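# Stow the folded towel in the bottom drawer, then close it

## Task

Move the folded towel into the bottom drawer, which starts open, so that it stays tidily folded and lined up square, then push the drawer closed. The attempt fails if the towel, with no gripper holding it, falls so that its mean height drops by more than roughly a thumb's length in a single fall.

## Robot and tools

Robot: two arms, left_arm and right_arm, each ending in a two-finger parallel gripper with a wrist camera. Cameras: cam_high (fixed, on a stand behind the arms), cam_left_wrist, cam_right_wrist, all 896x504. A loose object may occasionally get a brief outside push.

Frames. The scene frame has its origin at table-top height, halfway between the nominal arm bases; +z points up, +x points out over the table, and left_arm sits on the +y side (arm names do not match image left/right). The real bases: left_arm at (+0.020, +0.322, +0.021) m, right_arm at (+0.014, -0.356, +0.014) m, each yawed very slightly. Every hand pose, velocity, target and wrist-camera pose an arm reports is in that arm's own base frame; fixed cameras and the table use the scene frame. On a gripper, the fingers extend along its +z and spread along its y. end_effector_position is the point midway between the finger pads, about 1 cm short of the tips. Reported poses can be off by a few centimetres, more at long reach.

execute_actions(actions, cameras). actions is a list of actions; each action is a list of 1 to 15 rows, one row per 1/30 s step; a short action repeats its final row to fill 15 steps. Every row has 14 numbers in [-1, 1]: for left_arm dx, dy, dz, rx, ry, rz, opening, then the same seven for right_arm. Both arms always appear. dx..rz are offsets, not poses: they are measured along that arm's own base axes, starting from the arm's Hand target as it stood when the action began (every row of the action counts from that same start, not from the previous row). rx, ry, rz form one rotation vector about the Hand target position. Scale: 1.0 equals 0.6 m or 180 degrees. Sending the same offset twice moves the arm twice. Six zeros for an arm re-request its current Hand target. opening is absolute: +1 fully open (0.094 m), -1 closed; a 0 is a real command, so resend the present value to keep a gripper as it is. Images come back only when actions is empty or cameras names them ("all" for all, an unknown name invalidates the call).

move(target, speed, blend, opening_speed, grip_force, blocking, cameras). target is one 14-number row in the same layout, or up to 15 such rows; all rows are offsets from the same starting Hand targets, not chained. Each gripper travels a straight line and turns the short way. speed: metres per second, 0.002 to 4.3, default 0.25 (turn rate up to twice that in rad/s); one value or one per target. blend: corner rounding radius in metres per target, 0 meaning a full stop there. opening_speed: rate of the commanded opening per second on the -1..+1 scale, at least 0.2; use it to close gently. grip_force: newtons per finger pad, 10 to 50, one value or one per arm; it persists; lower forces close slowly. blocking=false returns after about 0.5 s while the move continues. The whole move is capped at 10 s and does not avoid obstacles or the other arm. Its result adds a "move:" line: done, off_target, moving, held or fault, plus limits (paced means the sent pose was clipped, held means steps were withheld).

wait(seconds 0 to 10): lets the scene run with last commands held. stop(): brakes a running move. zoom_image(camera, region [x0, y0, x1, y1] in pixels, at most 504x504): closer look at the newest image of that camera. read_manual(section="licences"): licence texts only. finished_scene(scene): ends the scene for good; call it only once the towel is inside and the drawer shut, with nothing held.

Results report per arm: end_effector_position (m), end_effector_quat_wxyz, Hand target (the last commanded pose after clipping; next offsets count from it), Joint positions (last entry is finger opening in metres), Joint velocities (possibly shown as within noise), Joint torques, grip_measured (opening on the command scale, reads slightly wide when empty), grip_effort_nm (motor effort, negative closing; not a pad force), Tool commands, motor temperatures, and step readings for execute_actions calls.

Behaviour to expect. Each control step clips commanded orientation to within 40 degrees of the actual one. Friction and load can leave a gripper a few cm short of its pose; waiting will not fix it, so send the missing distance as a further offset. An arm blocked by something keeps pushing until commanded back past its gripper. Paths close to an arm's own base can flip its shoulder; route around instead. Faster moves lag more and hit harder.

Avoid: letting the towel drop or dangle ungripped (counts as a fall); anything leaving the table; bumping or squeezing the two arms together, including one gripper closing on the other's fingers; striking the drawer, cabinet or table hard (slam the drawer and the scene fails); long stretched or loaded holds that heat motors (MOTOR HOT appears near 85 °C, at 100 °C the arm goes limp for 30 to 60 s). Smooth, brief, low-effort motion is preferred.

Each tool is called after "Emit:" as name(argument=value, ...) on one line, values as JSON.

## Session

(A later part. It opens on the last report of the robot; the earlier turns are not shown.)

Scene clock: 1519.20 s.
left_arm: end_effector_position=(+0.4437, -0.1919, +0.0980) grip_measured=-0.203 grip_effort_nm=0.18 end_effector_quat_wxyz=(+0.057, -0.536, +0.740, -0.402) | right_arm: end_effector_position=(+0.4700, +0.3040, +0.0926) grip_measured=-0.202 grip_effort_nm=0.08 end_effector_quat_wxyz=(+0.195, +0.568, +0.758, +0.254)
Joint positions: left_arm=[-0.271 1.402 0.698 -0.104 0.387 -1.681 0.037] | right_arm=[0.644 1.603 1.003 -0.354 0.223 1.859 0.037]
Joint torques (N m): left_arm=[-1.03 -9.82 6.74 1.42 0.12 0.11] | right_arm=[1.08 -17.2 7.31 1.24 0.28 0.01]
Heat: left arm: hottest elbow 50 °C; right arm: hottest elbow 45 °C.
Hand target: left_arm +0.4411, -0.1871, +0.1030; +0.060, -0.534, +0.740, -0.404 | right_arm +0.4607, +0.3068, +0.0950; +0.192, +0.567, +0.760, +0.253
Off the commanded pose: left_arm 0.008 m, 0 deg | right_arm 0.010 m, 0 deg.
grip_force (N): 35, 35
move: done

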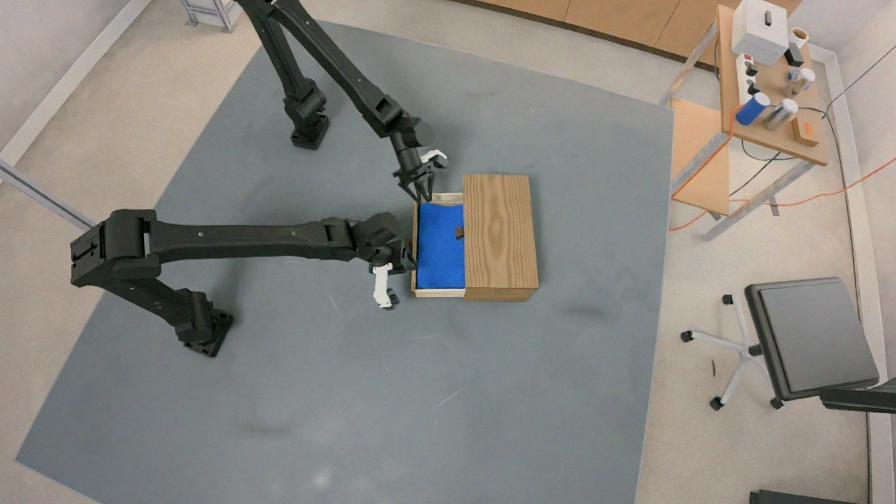

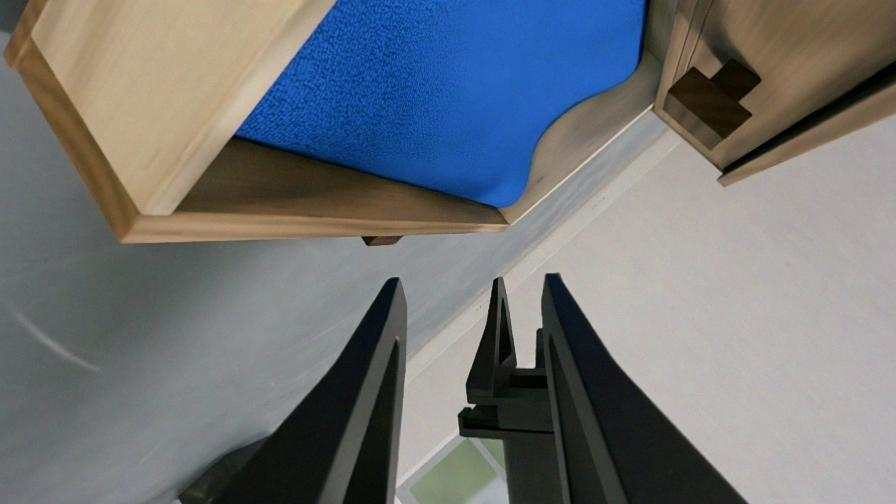

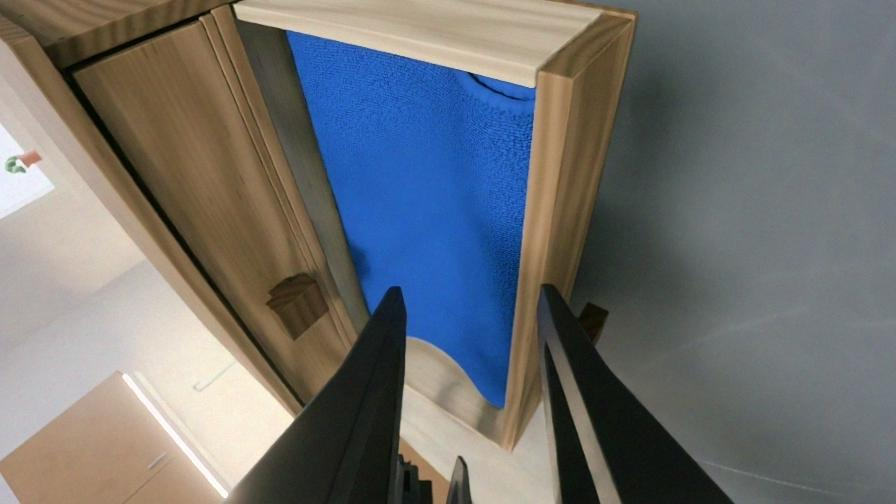

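Emit:
move(target=[0.03, -0.02, 0.16, 0, 0, 0, -1, 0.03, 0, 0.16, 0, 0, 0, -1], speed=0.12, cameras=["cam_left_wrist", "cam_right_wrist"])

Scene clock: 1546.80 s.
left_arm: end_effector_position=(+0.4419, -0.1905, +0.1637) grip_measured=-0.995 grip_effort_nm=-0.24 end_effector_quat_wxyz=(+0.044, -0.547, +0.744, -0.381) | right_arm: end_effector_position=(+0.4631, +0.3006, +0.1612) grip_measured=-0.997 grip_effort_nm=-0.17 end_effector_quat_wxyz=(+0.185, +0.570, +0.767, +0.231)
Joint positions: left_arm=[-0.272 1.289 0.827 -0.401 0.38 -1.68 0] | right_arm=[0.644 1.511 1.121 -0.616 0.215 1.859 0]
Joint torques (N m): left_arm=[-2.49 -8.76 13.55 1.47 -0.1 0.02] | right_arm=[-0.03 -15.62 12.82 1.03 0.15 -0.22]
Heat: left arm: hottest elbow 49 °C; right arm: hottest elbow 44 °C.
Hand target: left_arm +0.4590, -0.1991, +0.1989; +0.060, -0.535, +0.740, -0.404 | right_arm +0.4787, +0.3067, +0.1909; +0.192, +0.567, +0.760, +0.252
Off the commanded pose: left_arm 0.040 m, 4 deg | right_arm 0.034 m, 3 deg.
grip_force (N): 35, 35
move: off_target (left_arm, right_arm)
Images, in order (width x height): cam_left_wrist 896x504, cam_right_wrist 896x504.

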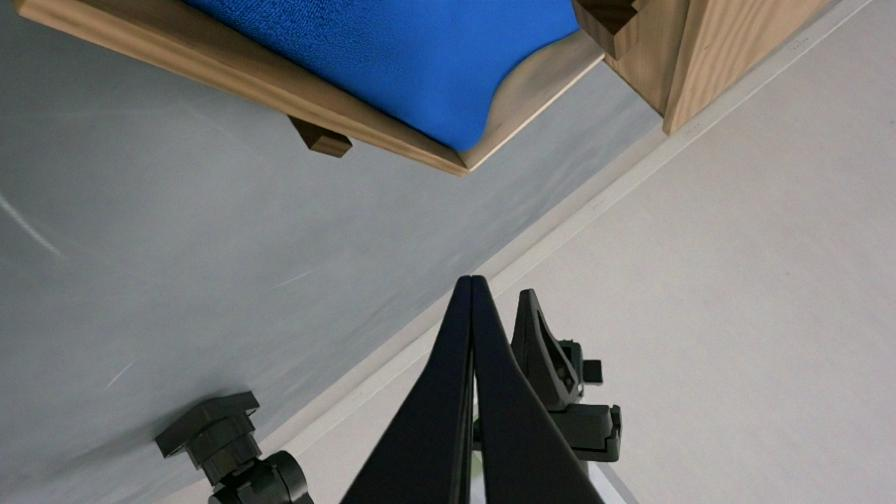

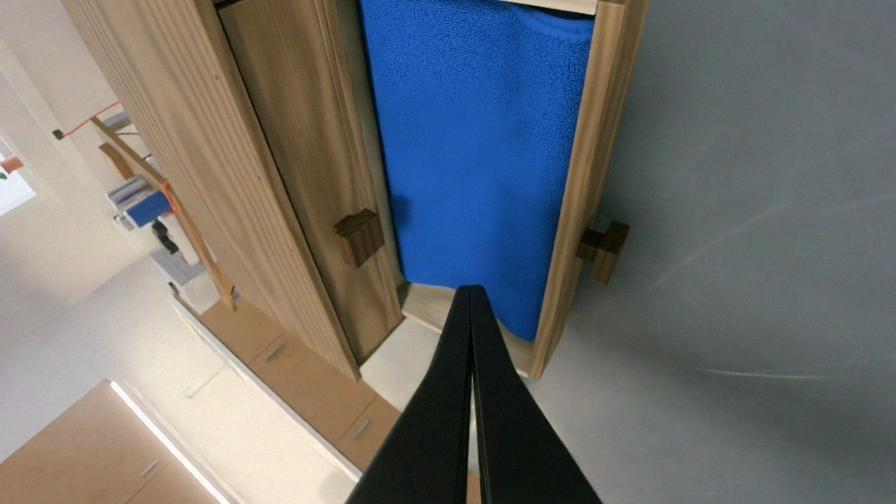

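Emit:
move(target=[-0.004, -0.012, -0.19, 0.11, 0.102, 0, -1, 0.069, -0.023, -0.185, -0.0275, 0.0846, 0, -1], speed=0.1, cameras=["all"])

Emit:
zoom_image(camera="cam_high", region=[360, 130, 560, 320])

Scene clock: 1586.87 s.
left_arm: end_effector_position=(+0.4378, -0.1951, +0.0694) grip_measured=-0.995 grip_effort_nm=-0.25 end_effector_quat_wxyz=(+0.023, -0.582, +0.795, -0.169) | right_arm: end_effector_position=(+0.5009, +0.2902, +0.0729) grip_measured=-0.997 grip_effort_nm=-0.17 end_effector_quat_wxyz=(+0.111, +0.586, +0.791, +0.136)
Joint positions: left_arm=[-0.367 1.55 0.978 -0.687 0.142 -1.653 0] | right_arm=[0.558 1.764 1.265 -0.733 0.105 1.814 0]
Joint torques (N m): left_arm=[-2.37 -9.64 12.12 0.76 -0.23 0.12] | right_arm=[-1.14 -15.5 12.45 0.72 0.03 -0.2]
Motor temperatures (°C): left_arm=[29 29 55 26 29 26 31] | right_arm=[29 36 49 26 28 29 32]
Heat: left arm: hottest elbow 55 °C; right arm: hottest elbow 49 °C.
Hand target: left_arm +0.4567, -0.2063, +0.0851; +0.033, -0.573, +0.798, -0.181 | right_arm +0.5200, +0.2931, +0.0799; +0.114, +0.587, +0.789, +0.142
Off the commanded pose: left_arm 0.027 m, 2 deg | right_arm 0.021 m, 1 deg.
grip_force (N): 35, 35
move: off_target (left_arm, right_arm)

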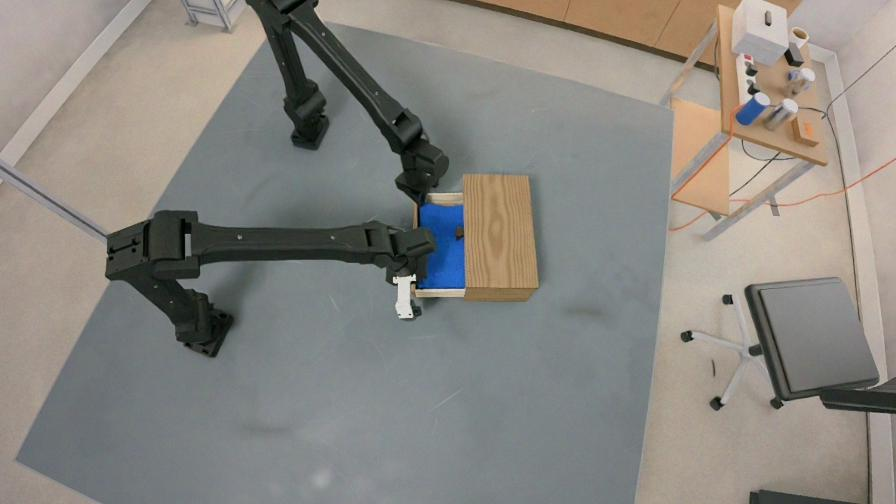

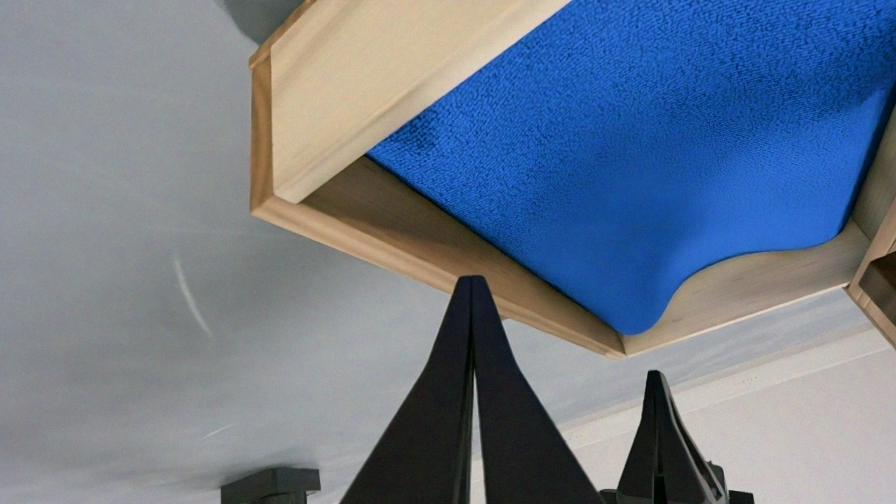

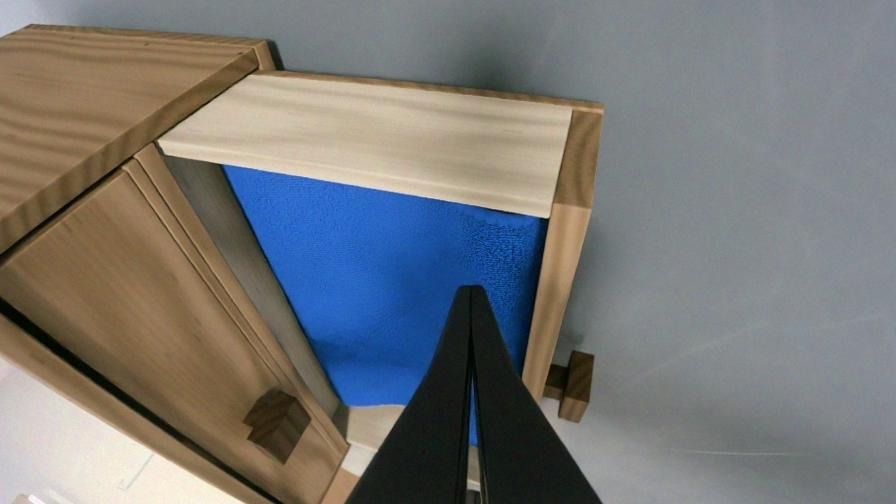

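Scaled by 2.520 from the camera's 896x504 image, which has a finer 1280x720 frame.

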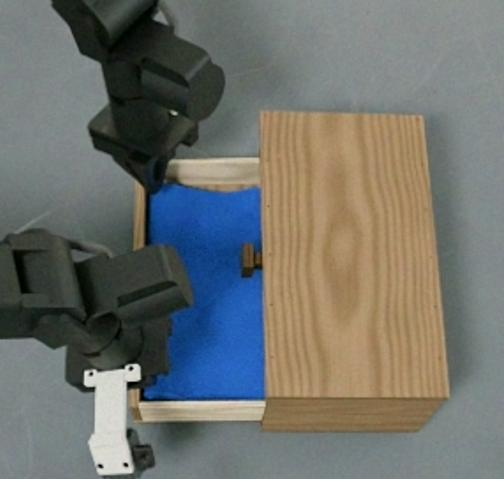

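Emit:
move(target=[0.0167, -0.0167, -0.075, 0, 0, 0, -1, 0.0133, 0.005, -0.08, 0, 0, 0, -1], speed=0.05, cameras=["all"])

Emit:
zoom_image(camera="cam_high", region=[360, 130, 560, 320])

Scene clock: 1601.63 s.
left_arm: end_effector_position=(+0.4473, -0.2043, +0.0299) grip_measured=-0.995 grip_effort_nm=-0.24 end_effector_quat_wxyz=(+0.021, -0.579, +0.799, -0.163) | right_arm: end_effector_position=(+0.5111, +0.2952, +0.0333) grip_measured=-0.997 grip_effort_nm=-0.16 end_effector_quat_wxyz=(+0.110, +0.585, +0.792, +0.134)
Joint positions: left_arm=[-0.379 1.649 0.978 -0.6 0.138 -1.653 0] | right_arm=[0.555 1.846 1.265 -0.657 0.104 1.811 0]
Joint torques (N m): left_arm=[-2.55 -10.29 10.5 1.92 -0.22 0.01] | right_arm=[-0.79 -17.03 10.11 2.07 0.07 -0.19]
Heat: left arm: hottest elbow 54 °C; right arm: hottest elbow 51 °C.
Hand target: left_arm +0.4668, -0.2164, +0.0401; +0.033, -0.573, +0.798, -0.181 | right_arm +0.5281, +0.2961, +0.0320; +0.114, +0.587, +0.789, +0.142
Off the commanded pose: left_arm 0.025 m, 3 deg | right_arm 0.017 m, 1 deg.
grip_force (N): 35, 35
move: off_target (left_arm, right_arm)

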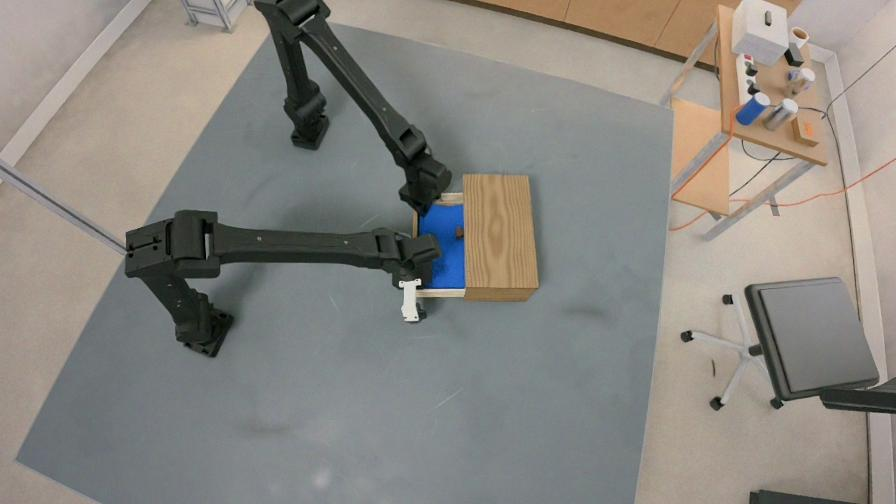

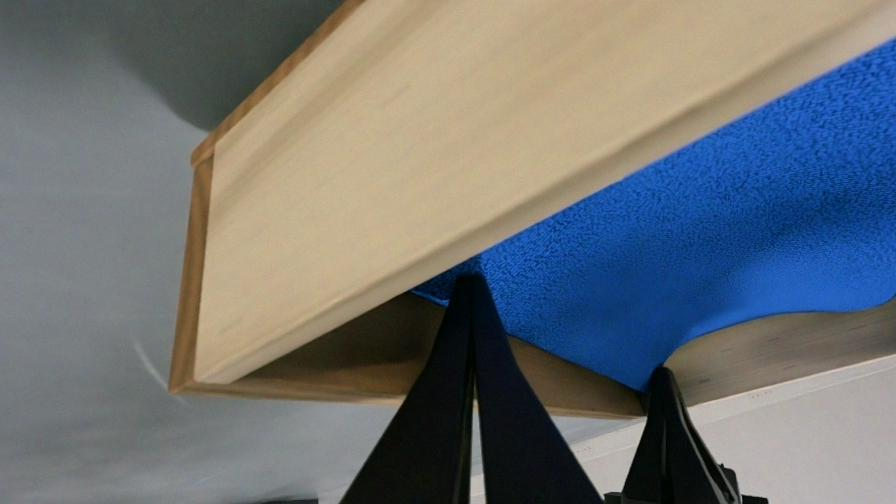

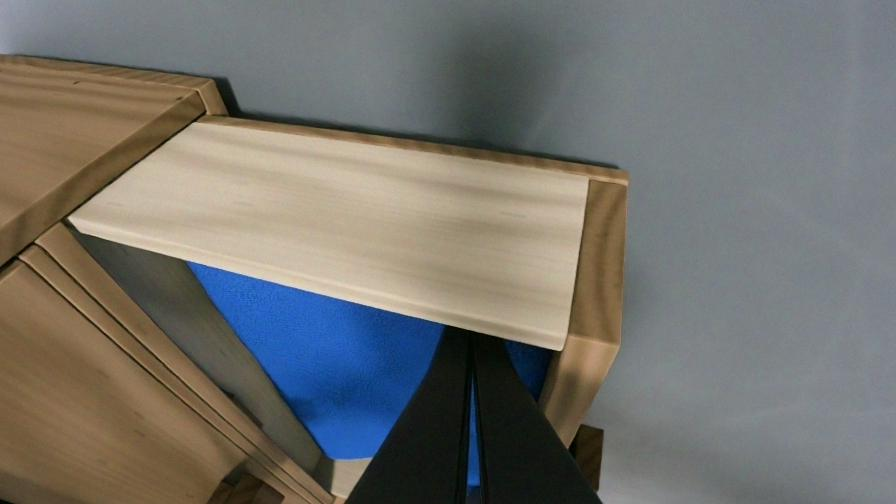

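Scaled by 2.520 from the camera's 896x504 image, which has a finer 1280x720 frame.

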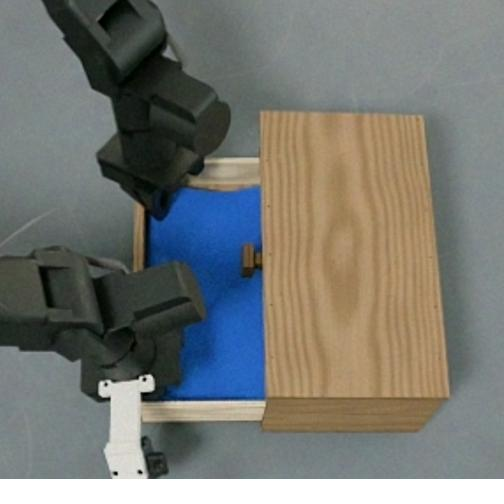

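Emit:
move(target=[0, 0, -0.03, 0, 0, 0, -1, 0, 0, -0.03, 0, 0, 0, -1], speed=0.04, cameras=["cam_left_wrist", "cam_right_wrist"])

Scene clock: 1609.33 s.
left_arm: end_effector_position=(+0.4554, -0.2074, +0.0201) grip_measured=-0.995 grip_effort_nm=-0.24 end_effector_quat_wxyz=(+0.026, -0.577, +0.798, -0.171) | right_arm: end_effector_position=(+0.5170, +0.2989, +0.0221) grip_measured=-0.997 grip_effort_nm=-0.16 end_effector_quat_wxyz=(+0.113, +0.585, +0.791, +0.141)
Joint positions: left_arm=[-0.379 1.678 0.978 -0.55 0.138 -1.653 0] | right_arm=[0.555 1.871 1.265 -0.616 0.104 1.811 0]
Joint torques (N m): left_arm=[-2.43 -9.76 8.95 1.96 -0.21 -0.03] | right_arm=[-0.38 -17.32 8.8 2.06 0.1 -0.25]
Heat: left arm: hottest elbow 54 °C; right arm: hottest elbow 51 °C.
Hand target: left_arm +0.4667, -0.2164, +0.0221; +0.033, -0.573, +0.798, -0.181 | right_arm +0.5281, +0.2961, +0.0139; +0.114, +0.587, +0.789, +0.142
Off the commanded pose: left_arm 0.015 m, 1 deg | right_arm 0.014 m, 0 deg.
grip_force (N): 35, 35
move: off_target (left_arm, right_arm)
Images, in order (width x height): cam_left_wrist 896x504, cam_right_wrist 896x504.

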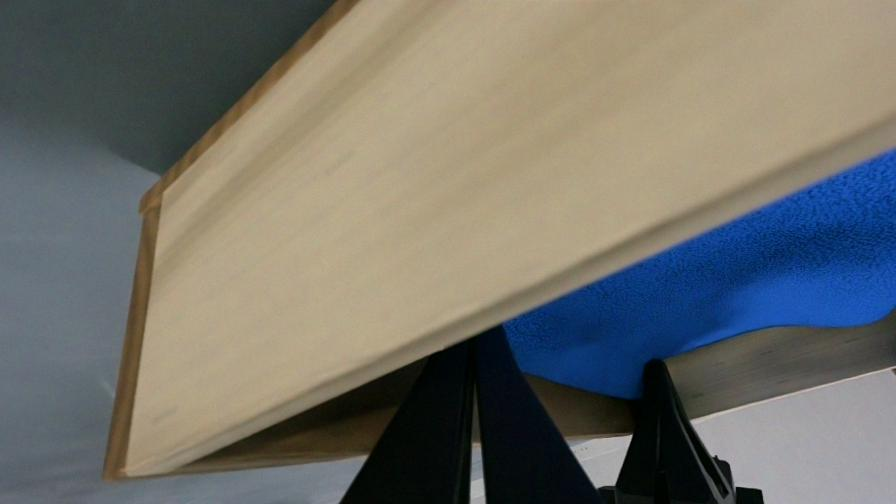

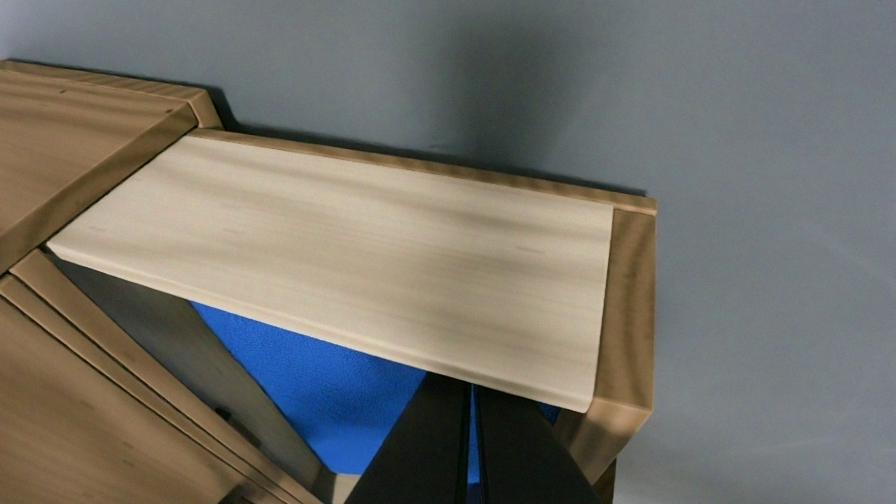

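Emit:
move(target=[0, 0, -0.018, 0, 0, 0, -1, 0, 0, -0.024, 0, 0, 0, -1], speed=0.04, cameras=["cam_left_wrist"])

Scene clock: 1615.80 s.
left_arm: end_effector_position=(+0.4600, -0.2092, +0.0181) grip_measured=-0.995 grip_effort_nm=-0.24 end_effector_quat_wxyz=(+0.031, -0.576, +0.797, -0.178) | right_arm: end_effector_position=(+0.5225, +0.3023, +0.0198) grip_measured=-0.997 grip_effort_nm=-0.16 end_effector_quat_wxyz=(+0.117, +0.584, +0.789, +0.152)
Joint positions: left_arm=[-0.379 1.686 0.978 -0.525 0.138 -1.653 0] | right_arm=[0.555 1.88 1.265 -0.584 0.104 1.811 0]
Joint torques (N m): left_arm=[-2.2 -9.23 8.06 2.13 -0.22 0.01] | right_arm=[-0.62 -16.21 8.03 2.18 0.06 -0.14]
Heat: left arm: hottest elbow 53 °C; right arm: hottest elbow 50 °C.
Hand target: left_arm +0.4667, -0.2164, +0.0112; +0.033, -0.573, +0.798, -0.181 | right_arm +0.5281, +0.2961, -0.0004; +0.114, +0.587, +0.789, +0.142
Off the commanded pose: left_arm 0.012 m, 0 deg | right_arm 0.022 m, 1 deg.
grip_force (N): 35, 35
move: off_target (left_arm, right_arm)
Images, in order (width x height): cam_left_wrist 896x504.

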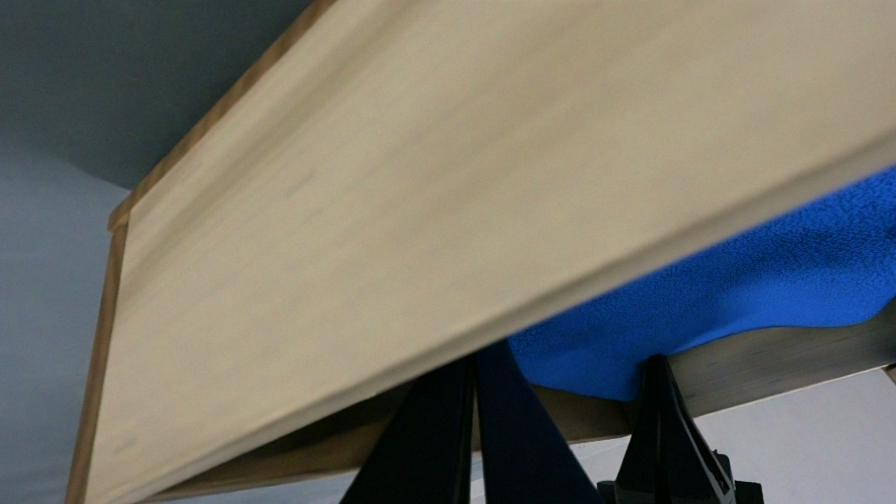

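Emit:
move(target=[-0.015, 0.015, 0.2, 0, 0, 0, -1, -0.02, 0, 0.2, 0, 0, 0, -1], speed=0.08, cameras=["all"])

Emit:
zoom_image(camera="cam_high", region=[360, 130, 560, 320])

Scene clock: 1624.53 s.
left_arm: end_effector_position=(+0.4374, -0.2002, +0.0985) grip_measured=-0.995 grip_effort_nm=-0.24 end_effector_quat_wxyz=(+0.015, -0.580, +0.800, -0.153) | right_arm: end_effector_position=(+0.4995, +0.2880, +0.0907) grip_measured=-0.997 grip_effort_nm=-0.16 end_effector_quat_wxyz=(+0.104, +0.586, +0.795, +0.118)
Joint positions: left_arm=[-0.379 1.529 1.049 -0.813 0.137 -1.653 0] | right_arm=[0.555 1.756 1.313 -0.829 0.104 1.811 0]
Joint torques (N m): left_arm=[-1.61 -12.16 12.52 0.58 -0.06 0.08] | right_arm=[-0.03 -19.55 12.52 0.5 0.22 -0.06]
Heat: left arm: hottest elbow 52 °C; right arm: hottest elbow 49 °C.
Hand target: left_arm +0.4577, -0.2074, +0.1312; +0.033, -0.573, +0.798, -0.181 | right_arm +0.5161, +0.2961, +0.1196; +0.114, +0.587, +0.789, +0.142
Off the commanded pose: left_arm 0.039 m, 4 deg | right_arm 0.034 m, 3 deg.
grip_force (N): 35, 35
move: off_target (left_arm, right_arm)

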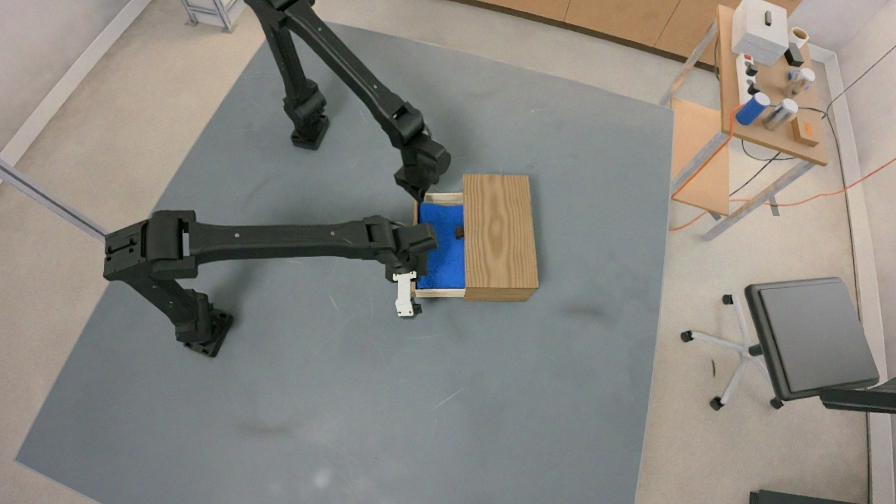

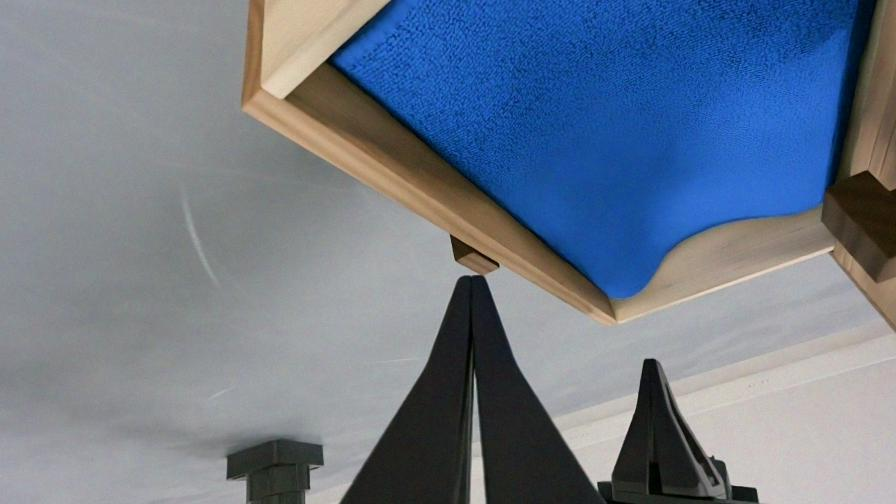

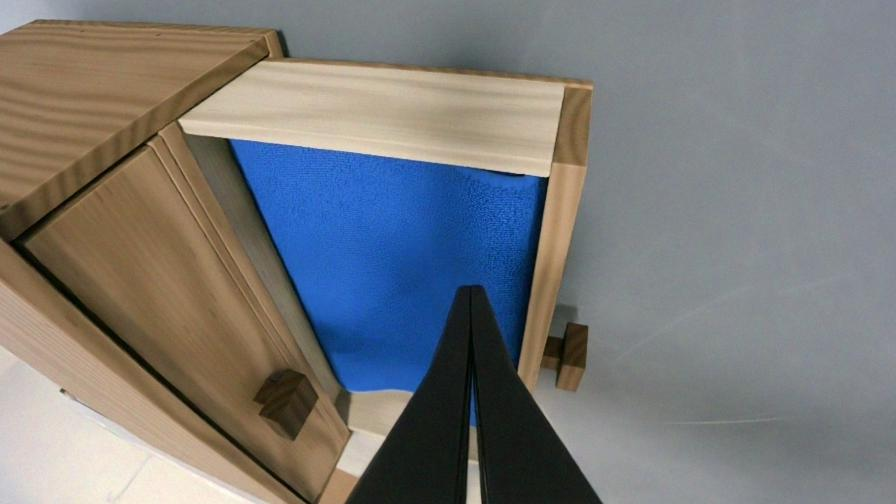

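Scaled by 2.520 from the camera's 896x504 image, which has a finer 1280x720 frame.

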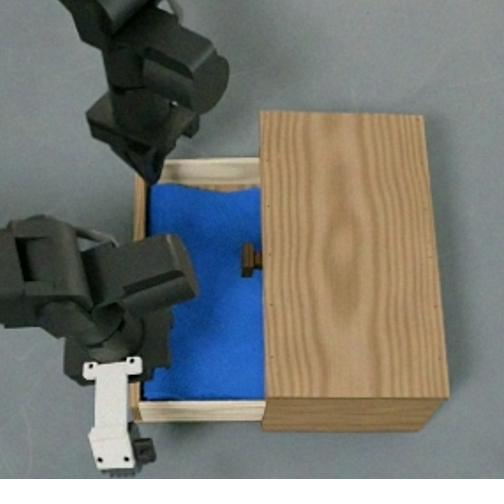

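Emit:
execute_actions(actions=[])

Scene clock: 1655.67 s.
left_arm: end_effector_position=(+0.4373, -0.2001, +0.0985) grip_measured=-0.995 grip_effort_nm=-0.25 end_effector_quat_wxyz=(+0.015, -0.580, +0.800, -0.153) | right_arm: end_effector_position=(+0.4995, +0.2880, +0.0907) grip_measured=-0.997 grip_effort_nm=-0.16 end_effector_quat_wxyz=(+0.104, +0.586, +0.795, +0.118)
Joint positions: left_arm=[-0.379 1.529 1.049 -0.813 0.137 -1.653 0] | right_arm=[0.555 1.756 1.313 -0.829 0.104 1.811 0]
Joint velocities: within noise
Joint torques (N m): left_arm=[-1.61 -12.16 12.55 0.62 -0.07 0.07] | right_arm=[-0.15 -19.66 12.23 0.75 0.31 -0.08]
Motor temperatures (°C): left_arm=[29 29 52 26 29 26 30] | right_arm=[29 37 48 26 28 29 32]
Heat: left arm: hottest elbow 52 °C; right arm: hottest elbow 48 °C.
Hand target: left_arm +0.4577, -0.2074, +0.1312; +0.033, -0.573, +0.798, -0.181 | right_arm +0.5161, +0.2961, +0.1196; +0.114, +0.587, +0.789, +0.142
Tool commands: left_gripper/opening=-1.0 right_gripper/opening=-1.0
Off the commanded pose: left_arm 0.039 m, 4 deg | right_arm 0.034 m, 3 deg.
grip_force (N): 35, 35

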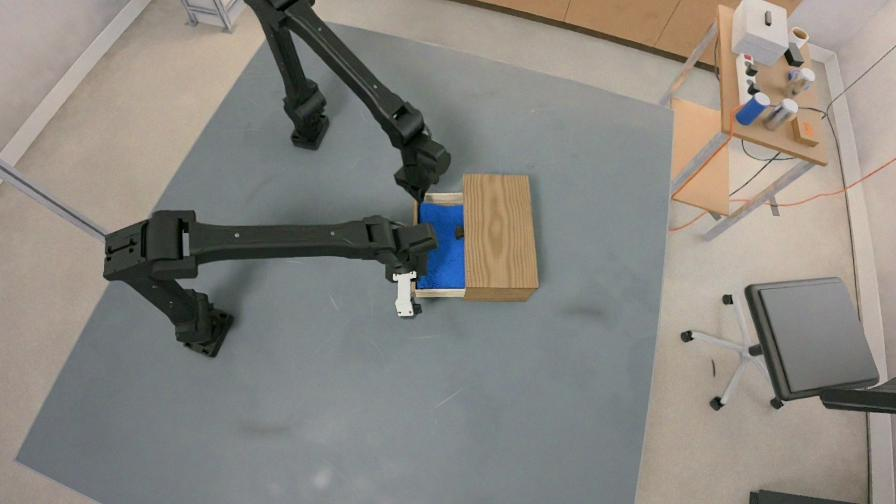

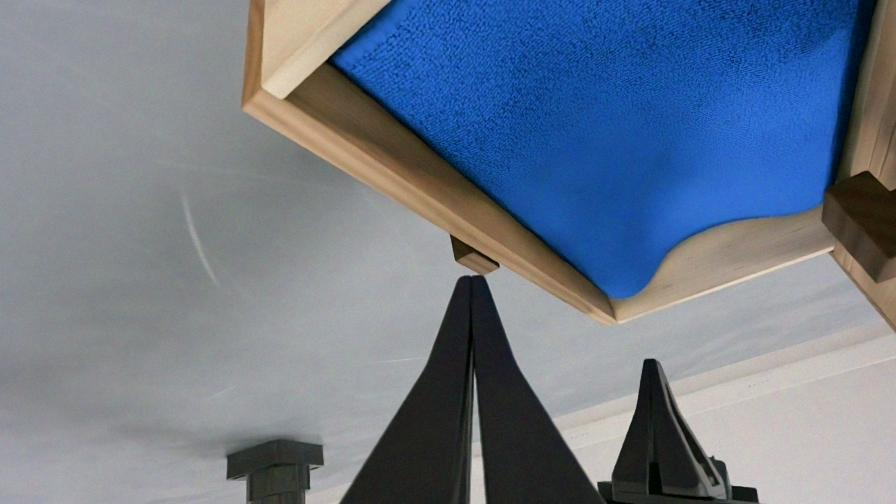

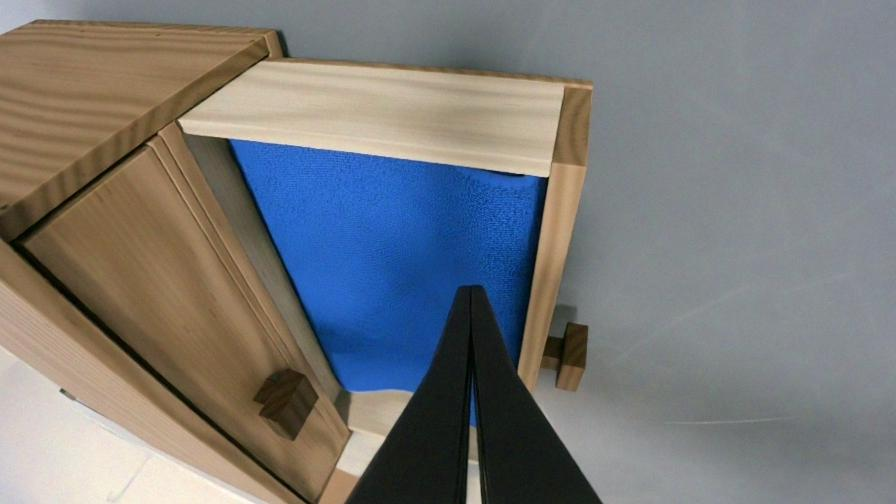

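Emit:
zoom_image(camera="cam_left_wrist", region=[440, 120, 896, 376])

Emit:
zoom_image(camera="cam_high", region=[380, 160, 560, 310])

Scaled by 1.105 from the camera's 896x504 image, which has a finer 1280x720 frame.

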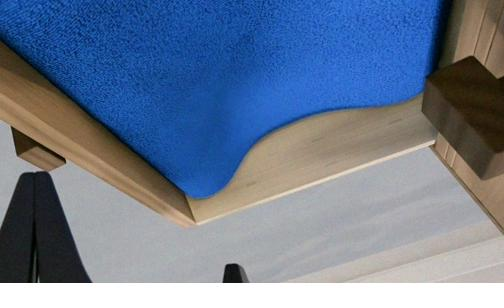

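Scaled by 2.800 from the camera's 896x504 image, which has a finer 1280x720 frame.

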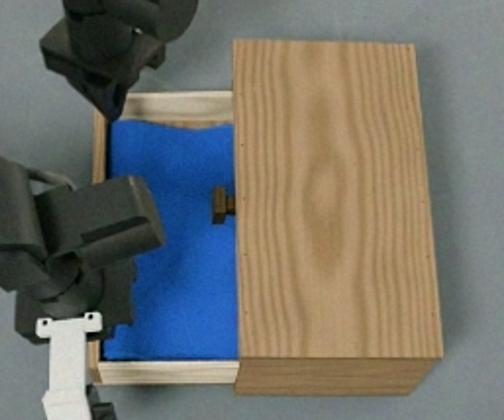

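Emit:
move(target=[[-0.03, 0.0, 0.24, 0, 0, 0, -1, 0, 0, 0.24, 0, 0, 0, -1], [-0.03, 0.05, 0.30, 0, 0, 0, -1, -0.33, -0.05, 0.27, 0, 0, 0, -1]], blend=[0.03, 0], speed=0.25, cameras=["cam_high", "cam_left_wrist"])

Scene clock: 1737.80 s.
left_arm: end_effector_position=(+0.4290, -0.1773, +0.2730) grip_measured=-0.995 grip_effort_nm=-0.24 end_effector_quat_wxyz=(+0.012, -0.579, +0.801, -0.151) | right_arm: end_effector_position=(+0.3260, +0.2656, +0.2836) grip_measured=-0.997 grip_effort_nm=-0.16 end_effector_quat_wxyz=(+0.116, +0.588, +0.787, +0.147)
Joint positions: left_arm=[-0.334 1.382 1.369 -1.295 0.152 -1.607 0] | right_arm=[0.757 1.223 1.238 -1.25 0.176 2.011 0]
Joint torques (N m): left_arm=[-0.79 -11.22 14.08 0.66 -0.01 0.12] | right_arm=[0.73 -10.7 8.18 0.62 0.26 0.05]
Heat: left arm: hottest elbow 54 °C; right arm: hottest elbow 49 °C.
Hand target: left_arm +0.4397, -0.1774, +0.3112; +0.033, -0.573, +0.798, -0.181 | right_arm +0.3181, +0.2660, +0.2817; +0.114, +0.587, +0.789, +0.142
Off the commanded pose: left_arm 0.040 m, 4 deg | right_arm 0.008 m, 1 deg.
grip_force (N): 35, 35
move: off_target (left_arm)
Images, in order (width x height): cam_high 896x504, cam_left_wrist 896x504.

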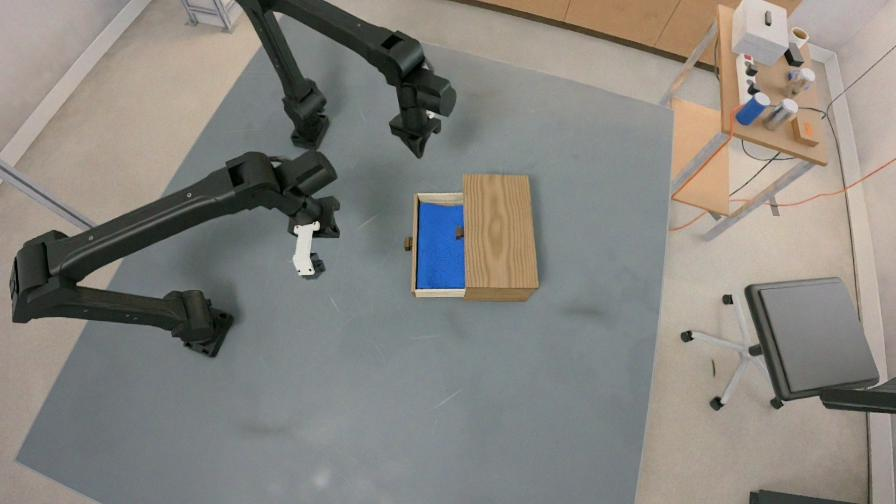

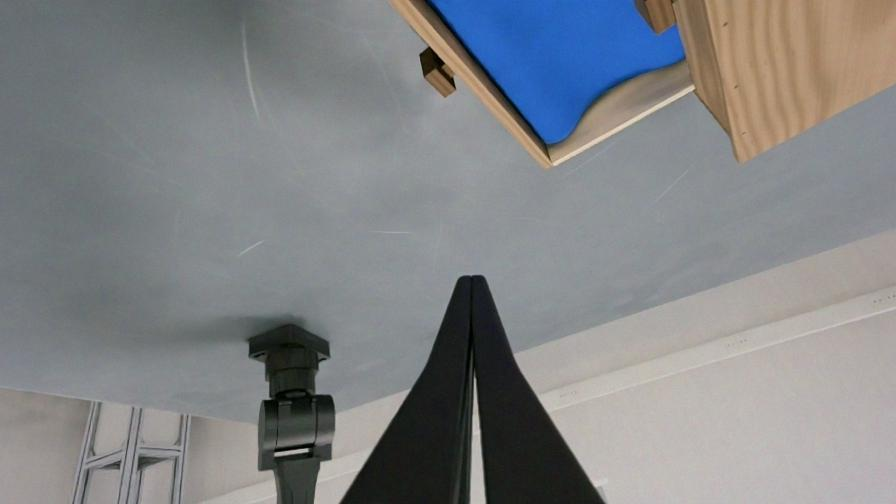

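Emit:
zoom_image(camera="cam_high", region=[396, 165, 556, 310])

Emit:
zoom_image(camera="cam_left_wrist", region=[380, 0, 760, 214])

Scaled by 3.150 from the camera's 896x504 image, which has a finer 1280x720 frame.

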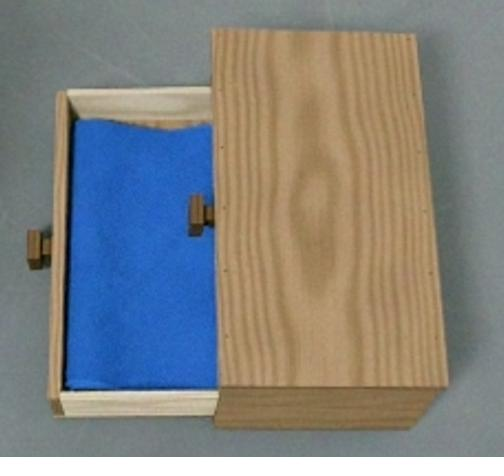

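Scaled by 1.326 from the camera's 896x504 image, which has a finer 1280x720 frame.

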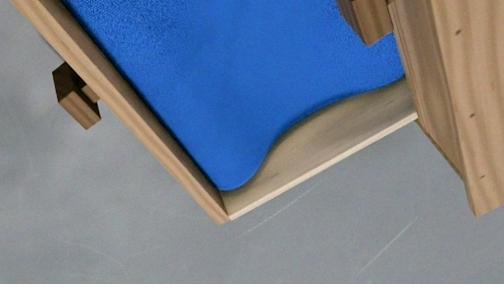

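Emit:
move(target=[[0.41, -0.021, -0.05, 0.0176, -0.1246, 0.0650, -1, 0.0, 0.05, 0.0, -0.3231, -0.4105, 0.3054, 0.6], [0.41, -0.021, -0.12, 0.0176, -0.1246, 0.0650, -1, 0.108, 0.22, -0.22, -0.3231, -0.4105, 0.3054, 0.6]], blend=[0.02, 0], speed=[0.35, 0.25], cameras=["all"])

Scene clock: 1760.60 s.
left_arm: end_effector_position=(+0.6790, -0.1949, +0.2476) grip_measured=-0.995 grip_effort_nm=-0.24 end_effector_quat_wxyz=(+0.219, -0.598, +0.725, -0.262) | right_arm: end_effector_position=(+0.3699, +0.3915, +0.1430) grip_measured=+0.598 grip_effort_nm=0.08 end_effector_quat_wxyz=(+0.689, -0.121, +0.706, +0.109)
Joint positions: left_arm=[-0.296 1.786 1.66 -0.751 -0.071 -1.651 0] | right_arm=[1.023 1.734 0.621 1.077 0.696 0.01 0.075]
Joint torques (N m): left_arm=[-0.91 -14.39 8.88 2.77 -0.33 -0.02] | right_arm=[-1.14 -12.22 8.29 3.07 -0.15 -0.12]
Motor temperatures (°C): left_arm=[29 30 55 26 29 26 30] | right_arm=[29 36 49 26 28 29 31]
Heat: left arm: hottest elbow 55 °C; right arm: hottest elbow 49 °C.
Hand target: left_arm +0.6856, -0.1900, +0.2393; +0.221, -0.604, +0.719, -0.263 | right_arm +0.3828, +0.3980, +0.1495; +0.698, -0.111, +0.698, +0.111
Off the commanded pose: left_arm 0.012 m, 1 deg | right_arm 0.016 m, 2 deg.
grip_force (N): 35, 35
move: off_target (left_arm, right_arm)

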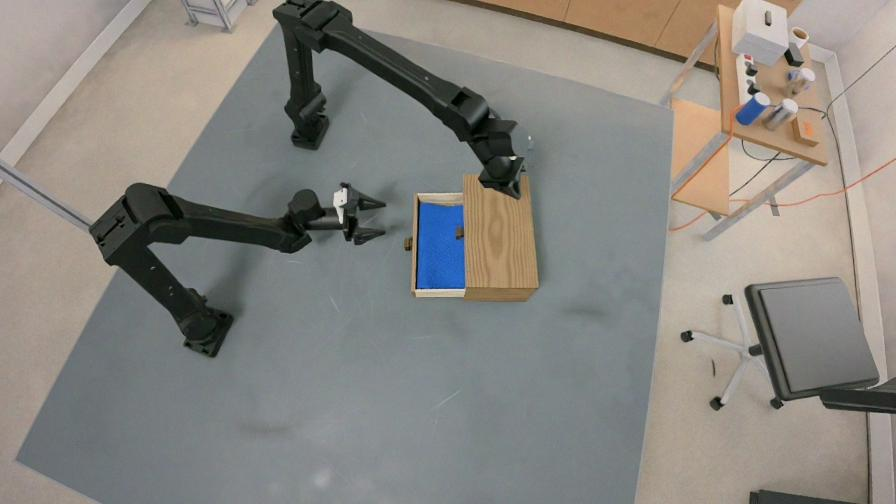

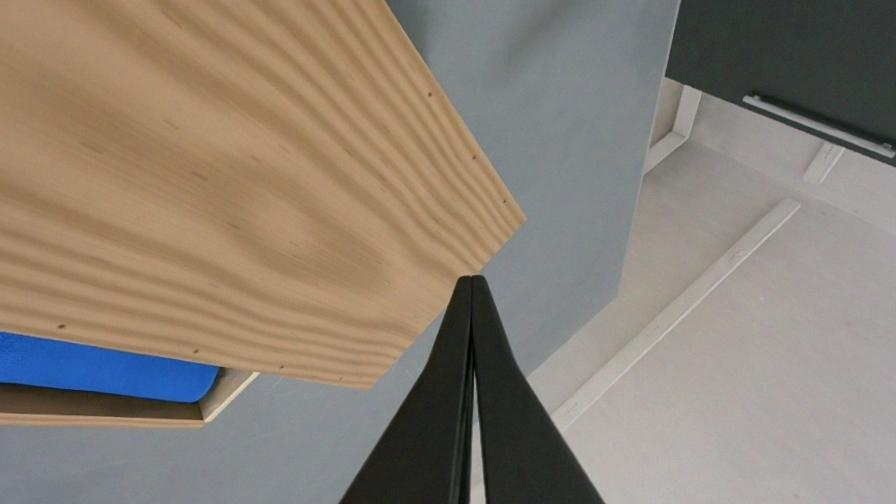

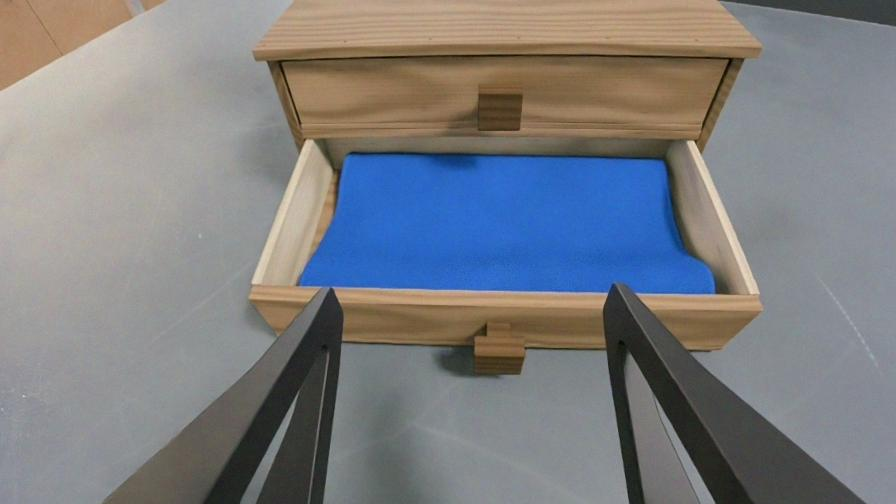

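Emit:
move(target=[0.0, 0.0, -0.13, 0, 0, 0, -1, 0.0067, -0.0197, -0.2, 0, 0, 0, 0.6], speed=0.12, cameras=["all"])

Scene clock: 1817.10 s.
left_arm: end_effector_position=(+0.6806, -0.1953, +0.1673) grip_measured=-0.995 grip_effort_nm=-0.24 end_effector_quat_wxyz=(+0.218, -0.599, +0.725, -0.261) | right_arm: end_effector_position=(+0.3783, +0.3865, +0.0307) grip_measured=+0.598 grip_effort_nm=0.08 end_effector_quat_wxyz=(+0.692, -0.117, +0.703, +0.113)
Joint positions: left_arm=[-0.296 1.839 1.521 -0.563 -0.071 -1.651 0] | right_arm=[0.998 2.131 0.662 1.448 0.671 0.009 0.075]
Joint torques (N m): left_arm=[-1.26 -14.56 8.47 2.69 -0.33 -0.02] | right_arm=[-0.44 -14.68 3.93 3.07 -0.1 -0.14]
Heat: left arm: hottest elbow 52 °C; right arm: hottest elbow 46 °C.
Hand target: left_arm +0.6856, -0.1900, +0.1611; +0.221, -0.604, +0.719, -0.263 | right_arm +0.3870, +0.3862, +0.0296; +0.698, -0.111, +0.698, +0.111
Off the commanded pose: left_arm 0.009 m, 1 deg | right_arm 0.009 m, 1 deg.
grip_force (N): 35, 35
move: done

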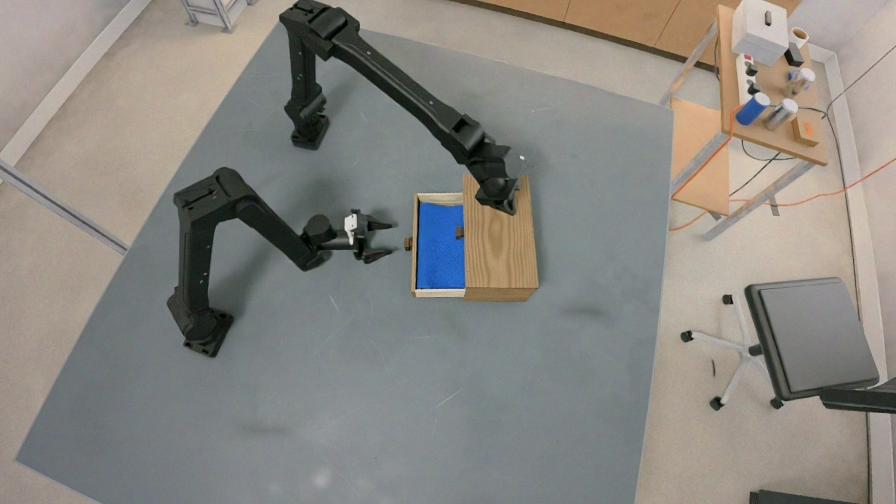

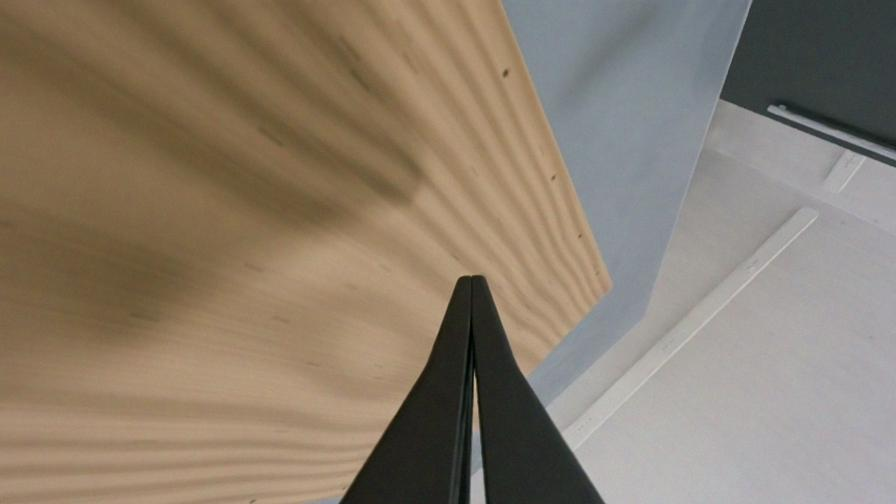

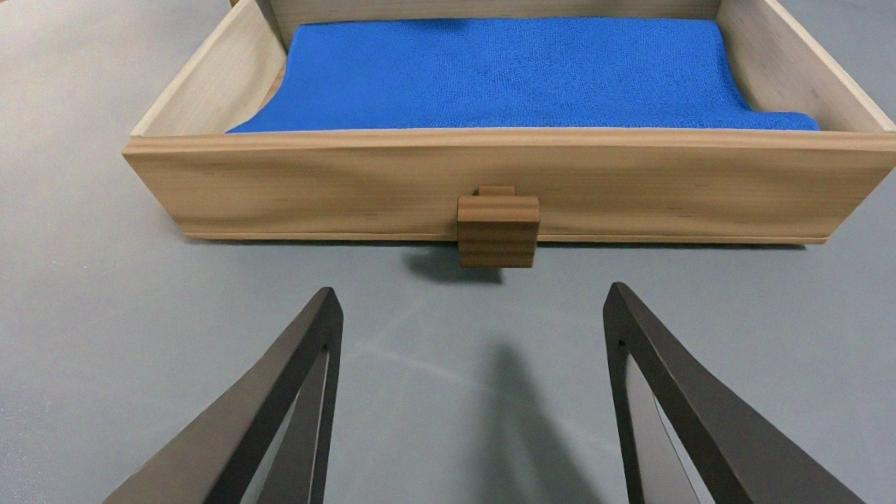

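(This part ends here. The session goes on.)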